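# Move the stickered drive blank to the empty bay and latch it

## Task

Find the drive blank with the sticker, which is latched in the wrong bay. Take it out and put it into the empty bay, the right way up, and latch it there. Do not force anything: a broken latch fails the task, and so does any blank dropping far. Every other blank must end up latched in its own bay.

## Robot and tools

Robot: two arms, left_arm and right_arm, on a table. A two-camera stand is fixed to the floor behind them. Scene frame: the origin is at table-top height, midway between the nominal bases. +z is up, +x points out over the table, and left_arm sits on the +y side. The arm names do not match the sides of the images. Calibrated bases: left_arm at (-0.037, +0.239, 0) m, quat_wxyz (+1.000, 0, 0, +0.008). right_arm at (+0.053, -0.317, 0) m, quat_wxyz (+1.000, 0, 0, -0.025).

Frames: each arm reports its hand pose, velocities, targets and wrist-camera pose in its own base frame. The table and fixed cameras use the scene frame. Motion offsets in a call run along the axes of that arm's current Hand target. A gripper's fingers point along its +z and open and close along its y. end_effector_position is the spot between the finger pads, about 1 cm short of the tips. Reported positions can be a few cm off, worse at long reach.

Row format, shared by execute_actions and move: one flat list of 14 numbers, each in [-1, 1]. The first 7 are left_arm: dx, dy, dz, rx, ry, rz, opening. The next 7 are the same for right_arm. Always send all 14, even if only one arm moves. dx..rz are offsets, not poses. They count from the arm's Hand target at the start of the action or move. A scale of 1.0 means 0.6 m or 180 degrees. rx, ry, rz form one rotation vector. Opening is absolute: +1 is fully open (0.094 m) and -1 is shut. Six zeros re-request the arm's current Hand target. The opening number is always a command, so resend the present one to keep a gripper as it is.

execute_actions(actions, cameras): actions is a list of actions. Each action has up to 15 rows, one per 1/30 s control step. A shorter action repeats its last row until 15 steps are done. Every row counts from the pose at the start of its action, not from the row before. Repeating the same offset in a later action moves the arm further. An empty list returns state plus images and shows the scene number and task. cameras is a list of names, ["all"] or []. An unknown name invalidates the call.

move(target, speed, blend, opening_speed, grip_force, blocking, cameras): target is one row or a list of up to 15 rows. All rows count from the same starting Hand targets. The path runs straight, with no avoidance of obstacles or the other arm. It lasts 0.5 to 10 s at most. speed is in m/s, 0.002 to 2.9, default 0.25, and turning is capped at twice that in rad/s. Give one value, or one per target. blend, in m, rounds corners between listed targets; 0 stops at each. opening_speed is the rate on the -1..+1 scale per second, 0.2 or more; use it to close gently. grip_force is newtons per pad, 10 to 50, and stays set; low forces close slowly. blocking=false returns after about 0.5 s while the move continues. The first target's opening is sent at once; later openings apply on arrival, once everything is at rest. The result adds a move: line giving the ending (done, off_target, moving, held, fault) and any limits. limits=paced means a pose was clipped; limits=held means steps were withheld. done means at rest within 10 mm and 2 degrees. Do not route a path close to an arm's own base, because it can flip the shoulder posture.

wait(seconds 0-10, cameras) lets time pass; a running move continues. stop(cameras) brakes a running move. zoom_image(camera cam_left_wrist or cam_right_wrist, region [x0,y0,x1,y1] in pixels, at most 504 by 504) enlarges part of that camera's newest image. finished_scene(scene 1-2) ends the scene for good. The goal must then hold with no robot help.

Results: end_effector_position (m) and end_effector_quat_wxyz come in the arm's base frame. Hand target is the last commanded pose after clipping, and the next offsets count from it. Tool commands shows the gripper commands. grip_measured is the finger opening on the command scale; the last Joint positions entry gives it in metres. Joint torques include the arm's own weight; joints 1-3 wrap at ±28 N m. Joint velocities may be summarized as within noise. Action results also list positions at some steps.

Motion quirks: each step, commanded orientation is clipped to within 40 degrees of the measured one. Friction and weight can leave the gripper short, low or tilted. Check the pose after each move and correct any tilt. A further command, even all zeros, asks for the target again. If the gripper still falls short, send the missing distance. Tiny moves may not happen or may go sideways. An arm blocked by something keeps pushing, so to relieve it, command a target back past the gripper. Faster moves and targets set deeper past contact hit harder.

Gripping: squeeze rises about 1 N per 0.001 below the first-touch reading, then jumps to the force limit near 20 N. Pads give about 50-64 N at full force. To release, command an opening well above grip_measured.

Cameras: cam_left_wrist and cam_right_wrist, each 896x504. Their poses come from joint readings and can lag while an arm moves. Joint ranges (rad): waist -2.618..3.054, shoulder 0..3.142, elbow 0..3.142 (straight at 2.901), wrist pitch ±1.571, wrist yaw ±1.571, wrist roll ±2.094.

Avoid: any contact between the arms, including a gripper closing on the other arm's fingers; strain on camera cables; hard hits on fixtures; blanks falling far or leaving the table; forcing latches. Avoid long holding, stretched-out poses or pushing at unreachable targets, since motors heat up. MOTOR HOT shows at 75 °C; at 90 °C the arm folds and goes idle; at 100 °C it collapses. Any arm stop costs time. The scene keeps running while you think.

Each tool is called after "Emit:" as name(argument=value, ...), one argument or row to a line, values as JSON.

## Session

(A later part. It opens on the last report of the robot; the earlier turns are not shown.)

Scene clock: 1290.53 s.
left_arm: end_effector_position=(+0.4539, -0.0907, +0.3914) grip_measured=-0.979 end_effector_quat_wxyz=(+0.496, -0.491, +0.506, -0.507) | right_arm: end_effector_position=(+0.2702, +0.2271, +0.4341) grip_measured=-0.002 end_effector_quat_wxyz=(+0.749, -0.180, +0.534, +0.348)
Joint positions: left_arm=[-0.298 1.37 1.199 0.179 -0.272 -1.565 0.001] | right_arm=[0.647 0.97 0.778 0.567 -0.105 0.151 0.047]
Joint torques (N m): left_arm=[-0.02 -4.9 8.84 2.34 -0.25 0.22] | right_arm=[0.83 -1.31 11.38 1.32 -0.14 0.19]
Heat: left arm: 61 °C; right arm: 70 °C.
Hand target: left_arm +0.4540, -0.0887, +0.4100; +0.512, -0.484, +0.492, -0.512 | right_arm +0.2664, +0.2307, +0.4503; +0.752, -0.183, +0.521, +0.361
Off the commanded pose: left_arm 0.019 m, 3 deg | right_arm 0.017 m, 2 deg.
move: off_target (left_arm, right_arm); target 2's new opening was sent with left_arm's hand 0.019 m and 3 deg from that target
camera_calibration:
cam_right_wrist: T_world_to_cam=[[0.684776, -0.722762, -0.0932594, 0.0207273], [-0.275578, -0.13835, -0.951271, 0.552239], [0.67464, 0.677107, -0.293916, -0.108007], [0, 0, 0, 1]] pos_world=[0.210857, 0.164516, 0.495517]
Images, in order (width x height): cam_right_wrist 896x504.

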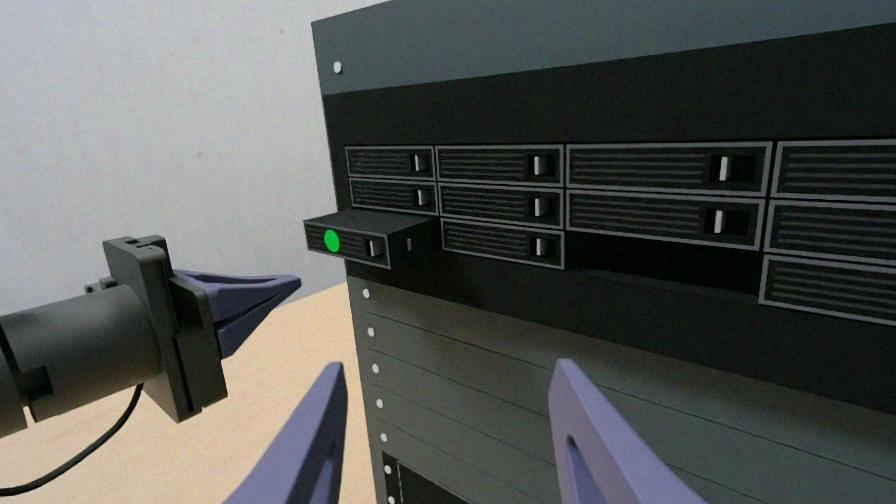

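Emit:
move(
  target=[
    [0,-0.022,0,0,0,0,-1,0,0,0,0,0,0,0],
    [-0.008,-0.024,0.095,0,0.01,0,-1,0,0,0,0,0,0,0],
  ],
  speed=0.08,
  cameras=["cam_right_wrist"],
)

Emit:
zoom_image(
  camera="cam_right_wrist",
  region=[260, 180, 460, 305],
)

Scene clock: 1297.00 s.
left_arm: end_effector_position=(+0.5103, -0.0865, +0.4077) grip_measured=-0.980 end_effector_quat_wxyz=(+0.492, -0.487, +0.510, -0.510) | right_arm: end_effector_position=(+0.2702, +0.2271, +0.4341) grip_measured=-0.002 end_effector_quat_wxyz=(+0.749, -0.180, +0.534, +0.348)
Joint positions: left_arm=[-0.231 1.575 1.45 0.129 -0.189 -1.565 0.001] | right_arm=[0.647 0.97 0.778 0.567 -0.105 0.151 0.047]
Joint torques (N m): left_arm=[0.61 -6.64 8.79 2.36 0.04 0.21] | right_arm=[0.84 -1.29 11.37 1.31 -0.14 0.19]
Heat: left arm: 60 °C; right arm: 70 °C.
Hand target: left_arm +0.5104, -0.0846, +0.4269; +0.504, -0.476, +0.500, -0.520 | right_arm +0.2664, +0.2307, +0.4503; +0.752, -0.183, +0.521, +0.361
Off the commanded pose: left_arm 0.020 m, 3 deg | right_arm 0.017 m, 2 deg.
move: off_target (left_arm, right_arm)
camera_calibration:
cam_right_wrist: T_world_to_cam=[[0.684776, -0.722762, -0.0932594, 0.0207273], [-0.275578, -0.13835, -0.951271, 0.552239], [0.67464, 0.677107, -0.293916, -0.108007], [0, 0, 0, 1]] pos_world=[0.210857, 0.164516, 0.495517]
Images, in order (width x height): cam_right_wrist 896x504.

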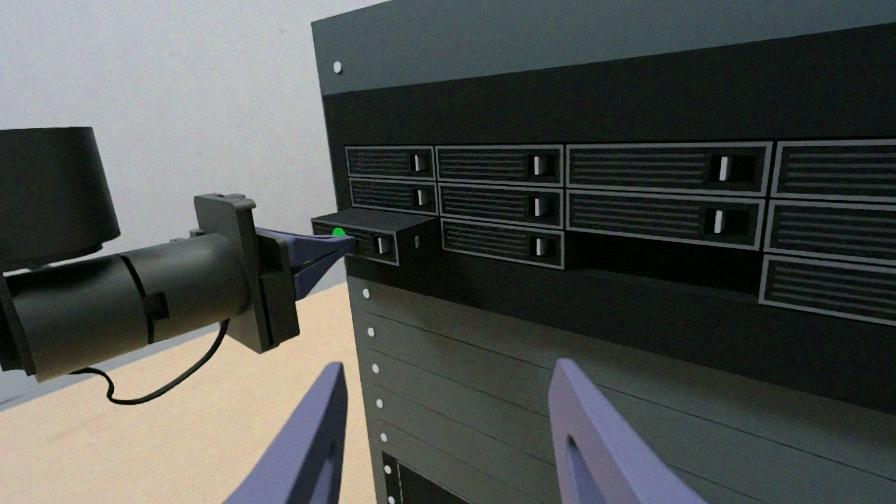

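Scaled by 2.520.

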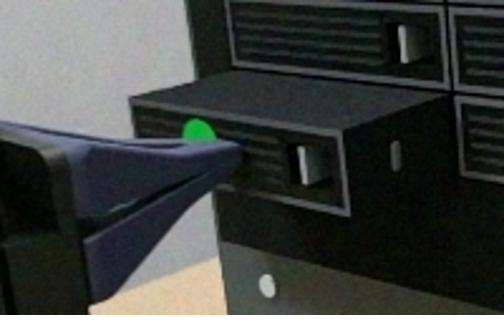

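Emit:
move(
  target=[
    [0.001,0.002,0.04,0,0,0,-1,0,0,0,0,0,0,0],
  ],
  speed=0.05,
  cameras=["cam_right_wrist"],
)

Emit:
zoom_image(
  camera="cam_right_wrist",
  region=[260, 180, 460, 305],
)

Scene clock: 1300.03 s.
left_arm: end_effector_position=(+0.5343, -0.0887, +0.4079) grip_measured=-0.980 end_effector_quat_wxyz=(+0.492, -0.486, +0.510, -0.511) | right_arm: end_effector_position=(+0.2702, +0.2271, +0.4341) grip_measured=-0.002 end_effector_quat_wxyz=(+0.749, -0.180, +0.534, +0.348)
Joint positions: left_arm=[-0.222 1.666 1.545 0.127 -0.179 -1.565 0.001] | right_arm=[0.647 0.97 0.778 0.567 -0.105 0.151 0.047]
Joint torques (N m): left_arm=[0.69 -7.39 8.66 2.35 0.04 0.2] | right_arm=[0.85 -1.28 11.37 1.31 -0.14 0.19]
Heat: left arm: 60 °C; right arm: 71 °C.
Hand target: left_arm +0.5344, -0.0860, +0.4269; +0.504, -0.476, +0.500, -0.520 | right_arm +0.2664, +0.2307, +0.4503; +0.752, -0.183, +0.521, +0.361
Off the commanded pose: left_arm 0.019 m, 2 deg | right_arm 0.017 m, 2 deg.
move: off_target (left_arm, right_arm)
camera_calibration:
cam_right_wrist: T_world_to_cam=[[0.684776, -0.722762, -0.0932594, 0.0207273], [-0.275578, -0.13835, -0.951271, 0.552239], [0.67464, 0.677107, -0.293916, -0.108007], [0, 0, 0, 1]] pos_world=[0.210857, 0.164516, 0.495517]
Images, in order (width x height): cam_right_wrist 896x504.

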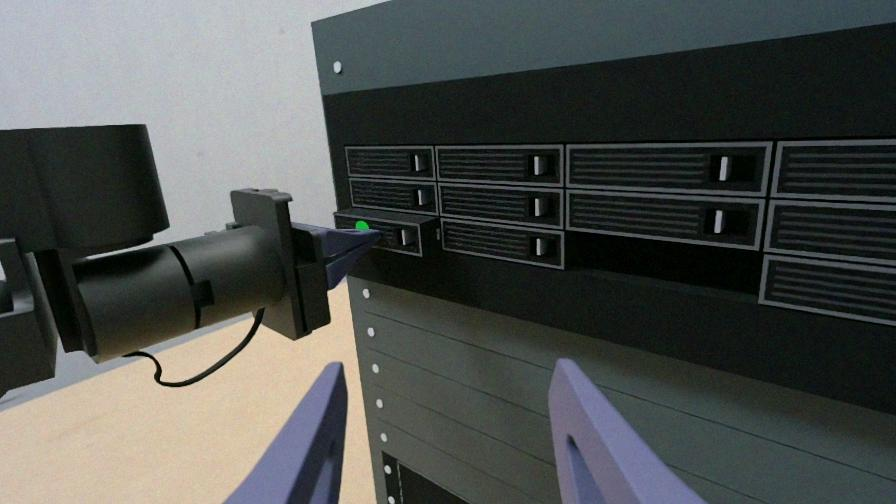

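Scaled by 2.520.

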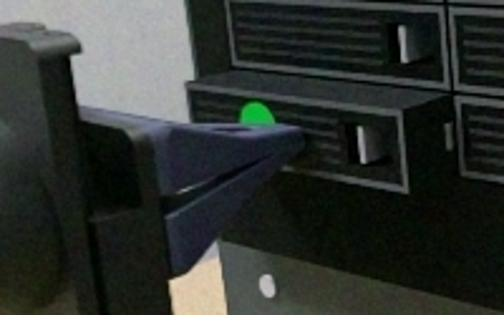

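Emit:
move(
  target=[
    [0,0,0.022,0,0,0,-1,0,0,0,0,0,0,0],
  ],
  speed=0.04,
  cameras=["cam_right_wrist"],
)

Emit:
zoom_image(
  camera="cam_right_wrist",
  region=[320, 180, 480, 280],
)

Scene clock: 1302.90 s.
left_arm: end_effector_position=(+0.5473, -0.0894, +0.4093) grip_measured=-0.980 end_effector_quat_wxyz=(+0.492, -0.486, +0.510, -0.511) | right_arm: end_effector_position=(+0.2702, +0.2271, +0.4341) grip_measured=-0.002 end_effector_quat_wxyz=(+0.749, -0.180, +0.534, +0.348)
Joint positions: left_arm=[-0.216 1.716 1.606 0.118 -0.173 -1.565 0.001] | right_arm=[0.647 0.97 0.778 0.567 -0.105 0.151 0.047]
Joint torques (N m): left_arm=[0.7 -7.71 8.87 2.33 0.02 0.17] | right_arm=[0.85 -1.31 11.37 1.32 -0.14 0.19]
Heat: left arm: 61 °C; right arm: 71 °C.
Hand target: left_arm +0.5476, -0.0866, +0.4276; +0.504, -0.476, +0.500, -0.520 | right_arm +0.2664, +0.2307, +0.4503; +0.752, -0.183, +0.521, +0.361
Off the commanded pose: left_arm 0.018 m, 2 deg | right_arm 0.017 m, 2 deg.
move: off_target (left_arm, right_arm)
camera_calibration:
cam_right_wrist: T_world_to_cam=[[0.684776, -0.722762, -0.0932594, 0.0207273], [-0.275578, -0.13835, -0.951271, 0.552239], [0.67464, 0.677107, -0.293916, -0.108007], [0, 0, 0, 1]] pos_world=[0.210857, 0.164516, 0.495517]
Images, in order (width x height): cam_right_wrist 896x504.

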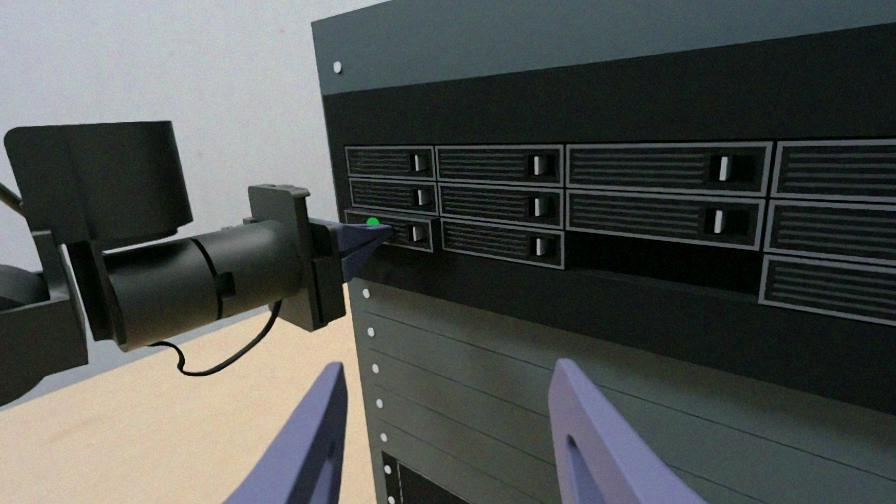

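Scaled by 3.150.

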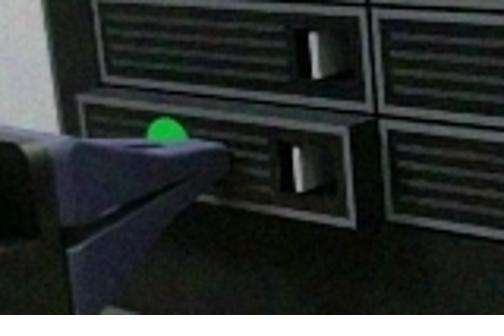

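Emit:
move(
  target=[
    [0,0.002,0.014,0,0,0,-1,0,0,0,0,0,0,0],
  ],
  speed=0.03,
  cameras=["cam_right_wrist"],
)

Emit:
zoom_image(
  camera="cam_right_wrist",
  region=[320, 180, 480, 280],
)

Scene clock: 1305.60 s.
left_arm: end_effector_position=(+0.5551, -0.0900, +0.4098) grip_measured=-0.980 end_effector_quat_wxyz=(+0.493, -0.486, +0.509, -0.512) | right_arm: end_effector_position=(+0.2702, +0.2271, +0.4341) grip_measured=-0.002 end_effector_quat_wxyz=(+0.749, -0.180, +0.534, +0.348)
Joint positions: left_arm=[-0.213 1.746 1.641 0.115 -0.17 -1.565 0.001] | right_arm=[0.647 0.97 0.778 0.567 -0.105 0.151 0.047]
Joint torques (N m): left_arm=[0.83 -7.68 8.76 2.37 0.01 0.18] | right_arm=[0.87 -1.29 11.38 1.32 -0.13 0.19]
Heat: left arm: 61 °C; right arm: 71 °C.
Hand target: left_arm +0.5560, -0.0869, +0.4268; +0.504, -0.476, +0.500, -0.520 | right_arm +0.2664, +0.2307, +0.4503; +0.752, -0.183, +0.521, +0.361
Off the commanded pose: left_arm 0.017 m, 2 deg | right_arm 0.017 m, 2 deg.
move: off_target (left_arm, right_arm)
camera_calibration:
cam_right_wrist: T_world_to_cam=[[0.684776, -0.722762, -0.0932594, 0.0207273], [-0.275578, -0.13835, -0.951271, 0.552239], [0.67464, 0.677107, -0.293916, -0.108007], [0, 0, 0, 1]] pos_world=[0.210857, 0.164516, 0.495517]
Images, in order (width x height): cam_right_wrist 896x504.

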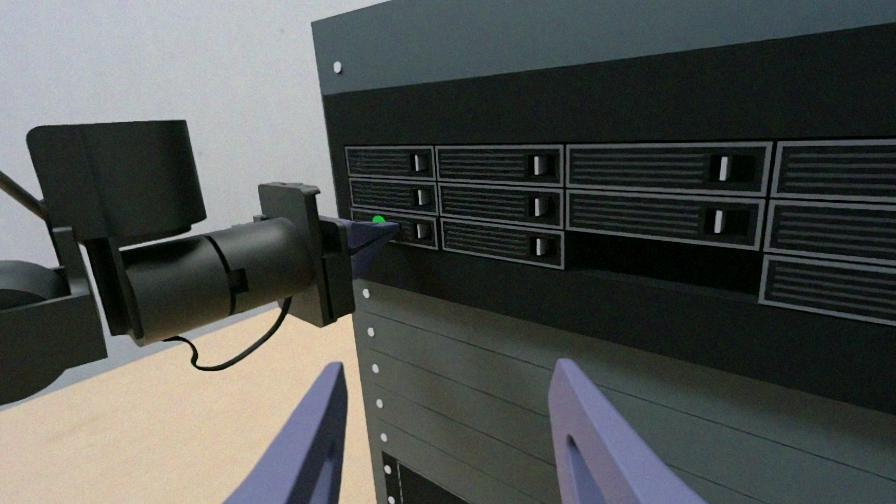

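Scaled by 3.150.

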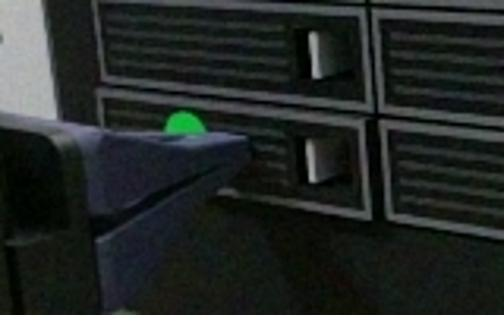

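Emit:
move(
  target=[
    [0,0,0.007,0,0,0,-1,0,0,0,0,0,0,0],
  ],
  speed=0.03,
  cameras=["cam_right_wrist"],
)

Emit:
zoom_image(
  camera="cam_right_wrist",
  region=[320, 180, 480, 280],
)

Scene clock: 1308.07 s.
left_arm: end_effector_position=(+0.5580, -0.0902, +0.4102) grip_measured=-0.980 end_effector_quat_wxyz=(+0.492, -0.486, +0.510, -0.511) | right_arm: end_effector_position=(+0.2702, +0.2271, +0.4341) grip_measured=-0.002 end_effector_quat_wxyz=(+0.749, -0.180, +0.534, +0.348)
Joint positions: left_arm=[-0.212 1.758 1.66 0.105 -0.168 -1.565 0.001] | right_arm=[0.647 0.97 0.778 0.567 -0.105 0.151 0.047]
Joint torques (N m): left_arm=[0.85 -7.42 8.91 2.42 0.03 0.18] | right_arm=[0.87 -1.29 11.37 1.31 -0.13 0.19]
Heat: left arm: 61 °C; right arm: 71 °C.
Hand target: left_arm +0.5602, -0.0871, +0.4271; +0.504, -0.476, +0.500, -0.520 | right_arm +0.2664, +0.2307, +0.4503; +0.752, -0.183, +0.521, +0.361
Off the commanded pose: left_arm 0.017 m, 2 deg | right_arm 0.017 m, 2 deg.
move: off_target (left_arm, right_arm)
camera_calibration:
cam_right_wrist: T_world_to_cam=[[0.684776, -0.722762, -0.0932594, 0.0207273], [-0.275578, -0.13835, -0.951271, 0.552239], [0.67464, 0.677107, -0.293916, -0.108007], [0, 0, 0, 1]] pos_world=[0.210857, 0.164516, 0.495517]
Images, in order (width x height): cam_right_wrist 896x504.

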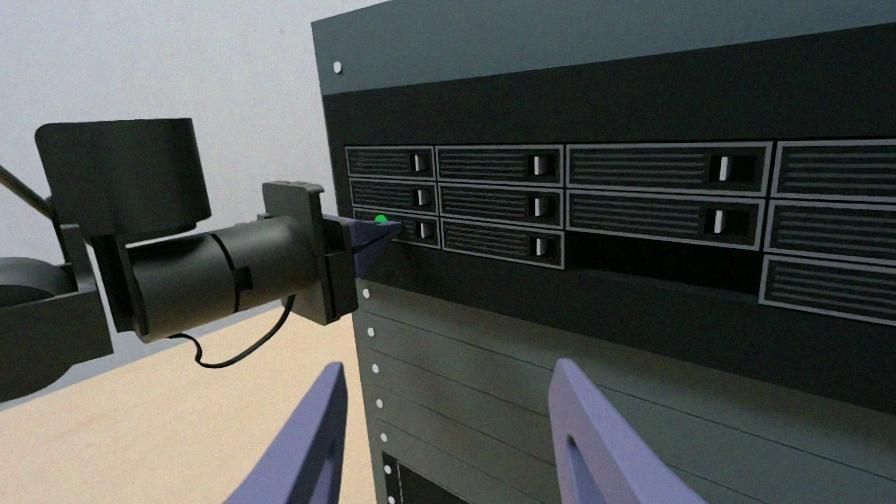

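Scaled by 3.150.

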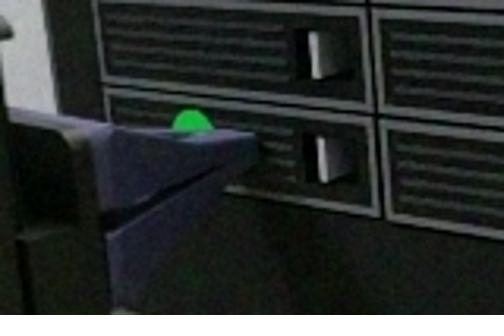

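Emit:
move(
  target=[
    [0,0.002,0.010,0,0,0,-1,0,0,0,0,0,0,0],
  ],
  speed=0.03,
)

Emit:
move(
  target=[
    [0,0,-0.18,0,0,0,-1,0,0,0,0,0,0,0],
  ],
  speed=0.12,
  cameras=["cam_right_wrist"],
)

Emit:
zoom_image(
  camera="cam_right_wrist",
  region=[320, 130, 480, 280],
)

Scene clock: 1310.73 s.
left_arm: end_effector_position=(+0.5587, -0.0903, +0.4105) grip_measured=-0.980 end_effector_quat_wxyz=(+0.489, -0.489, +0.514, -0.508) | right_arm: end_effector_position=(+0.2702, +0.2271, +0.4341) grip_measured=-0.002 end_effector_quat_wxyz=(+0.749, -0.180, +0.534, +0.348)
Joint positions: left_arm=[-0.212 1.763 1.679 0.078 -0.168 -1.565 0.001] | right_arm=[0.647 0.97 0.778 0.567 -0.105 0.151 0.047]
Joint torques (N m): left_arm=[1.03 -6.15 9.07 2.71 0.07 0.17] | right_arm=[0.83 -1.31 11.4 1.32 -0.14 0.19]
Heat: left arm: 61 °C; right arm: 71 °C.
Hand target: left_arm +0.5662, -0.0873, +0.4262; +0.504, -0.476, +0.500, -0.520 | right_arm +0.2664, +0.2307, +0.4503; +0.752, -0.183, +0.521, +0.361
Off the commanded pose: left_arm 0.018 m, 3 deg | right_arm 0.017 m, 2 deg.
move: off_target (left_arm, right_arm)

Scene clock: 1312.20 s.
left_arm: end_effector_position=(+0.4647, -0.0857, +0.4057) grip_measured=-0.980 end_effector_quat_wxyz=(+0.488, -0.484, +0.514, -0.514) | right_arm: end_effector_position=(+0.2702, +0.2271, +0.4341) grip_measured=-0.002 end_effector_quat_wxyz=(+0.749, -0.180, +0.534, +0.348)
Joint positions: left_arm=[-0.256 1.405 1.287 0.123 -0.2 -1.565 0.001] | right_arm=[0.647 0.97 0.778 0.567 -0.105 0.151 0.047]
Joint torques (N m): left_arm=[-0.1 -6.97 6.27 2.49 -0.27 0.2] | right_arm=[0.84 -1.31 11.38 1.31 -0.14 0.19]
Heat: left arm: 61 °C; right arm: 71 °C.
Hand target: left_arm +0.4583, -0.0831, +0.4210; +0.504, -0.475, +0.500, -0.520 | right_arm +0.2664, +0.2307, +0.4503; +0.752, -0.183, +0.521, +0.361
Off the commanded pose: left_arm 0.017 m, 3 deg | right_arm 0.017 m, 2 deg.
move: off_target (left_arm, right_arm)
camera_calibration:
cam_right_wrist: T_world_to_cam=[[0.684776, -0.722762, -0.0932594, 0.0207273], [-0.275578, -0.13835, -0.951271, 0.552239], [0.67464, 0.677107, -0.293916, -0.108007], [0, 0, 0, 1]] pos_world=[0.210857, 0.164516, 0.495517]
Images, in order (width x height): cam_right_wrist 896x504.

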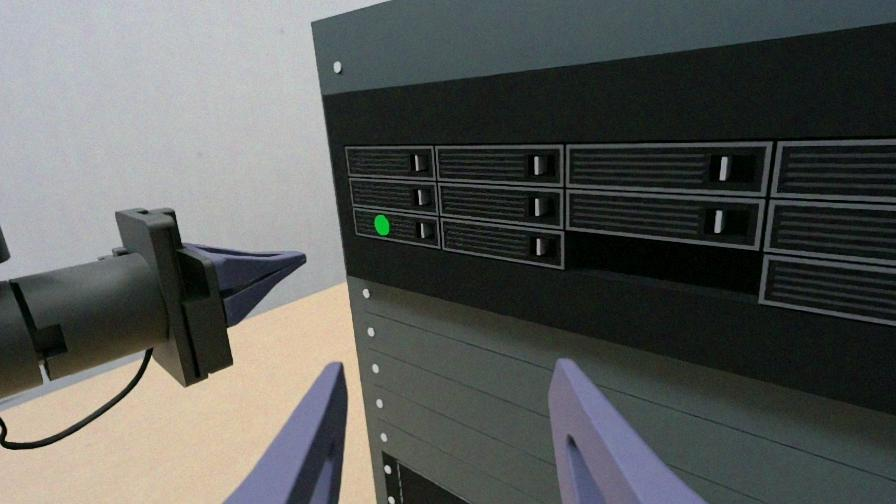

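Scaled by 3.150.

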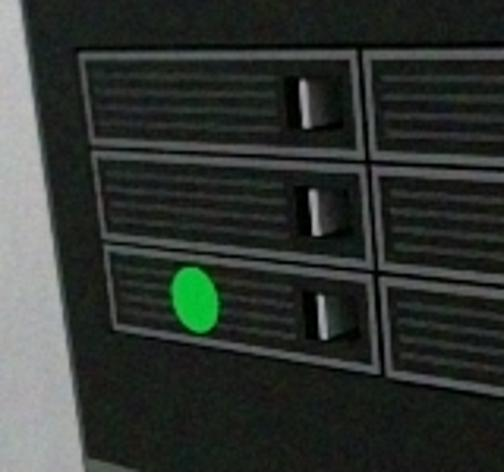

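Emit:
finished_scene(
  scene=1,
)

The scene is finished: the task was done.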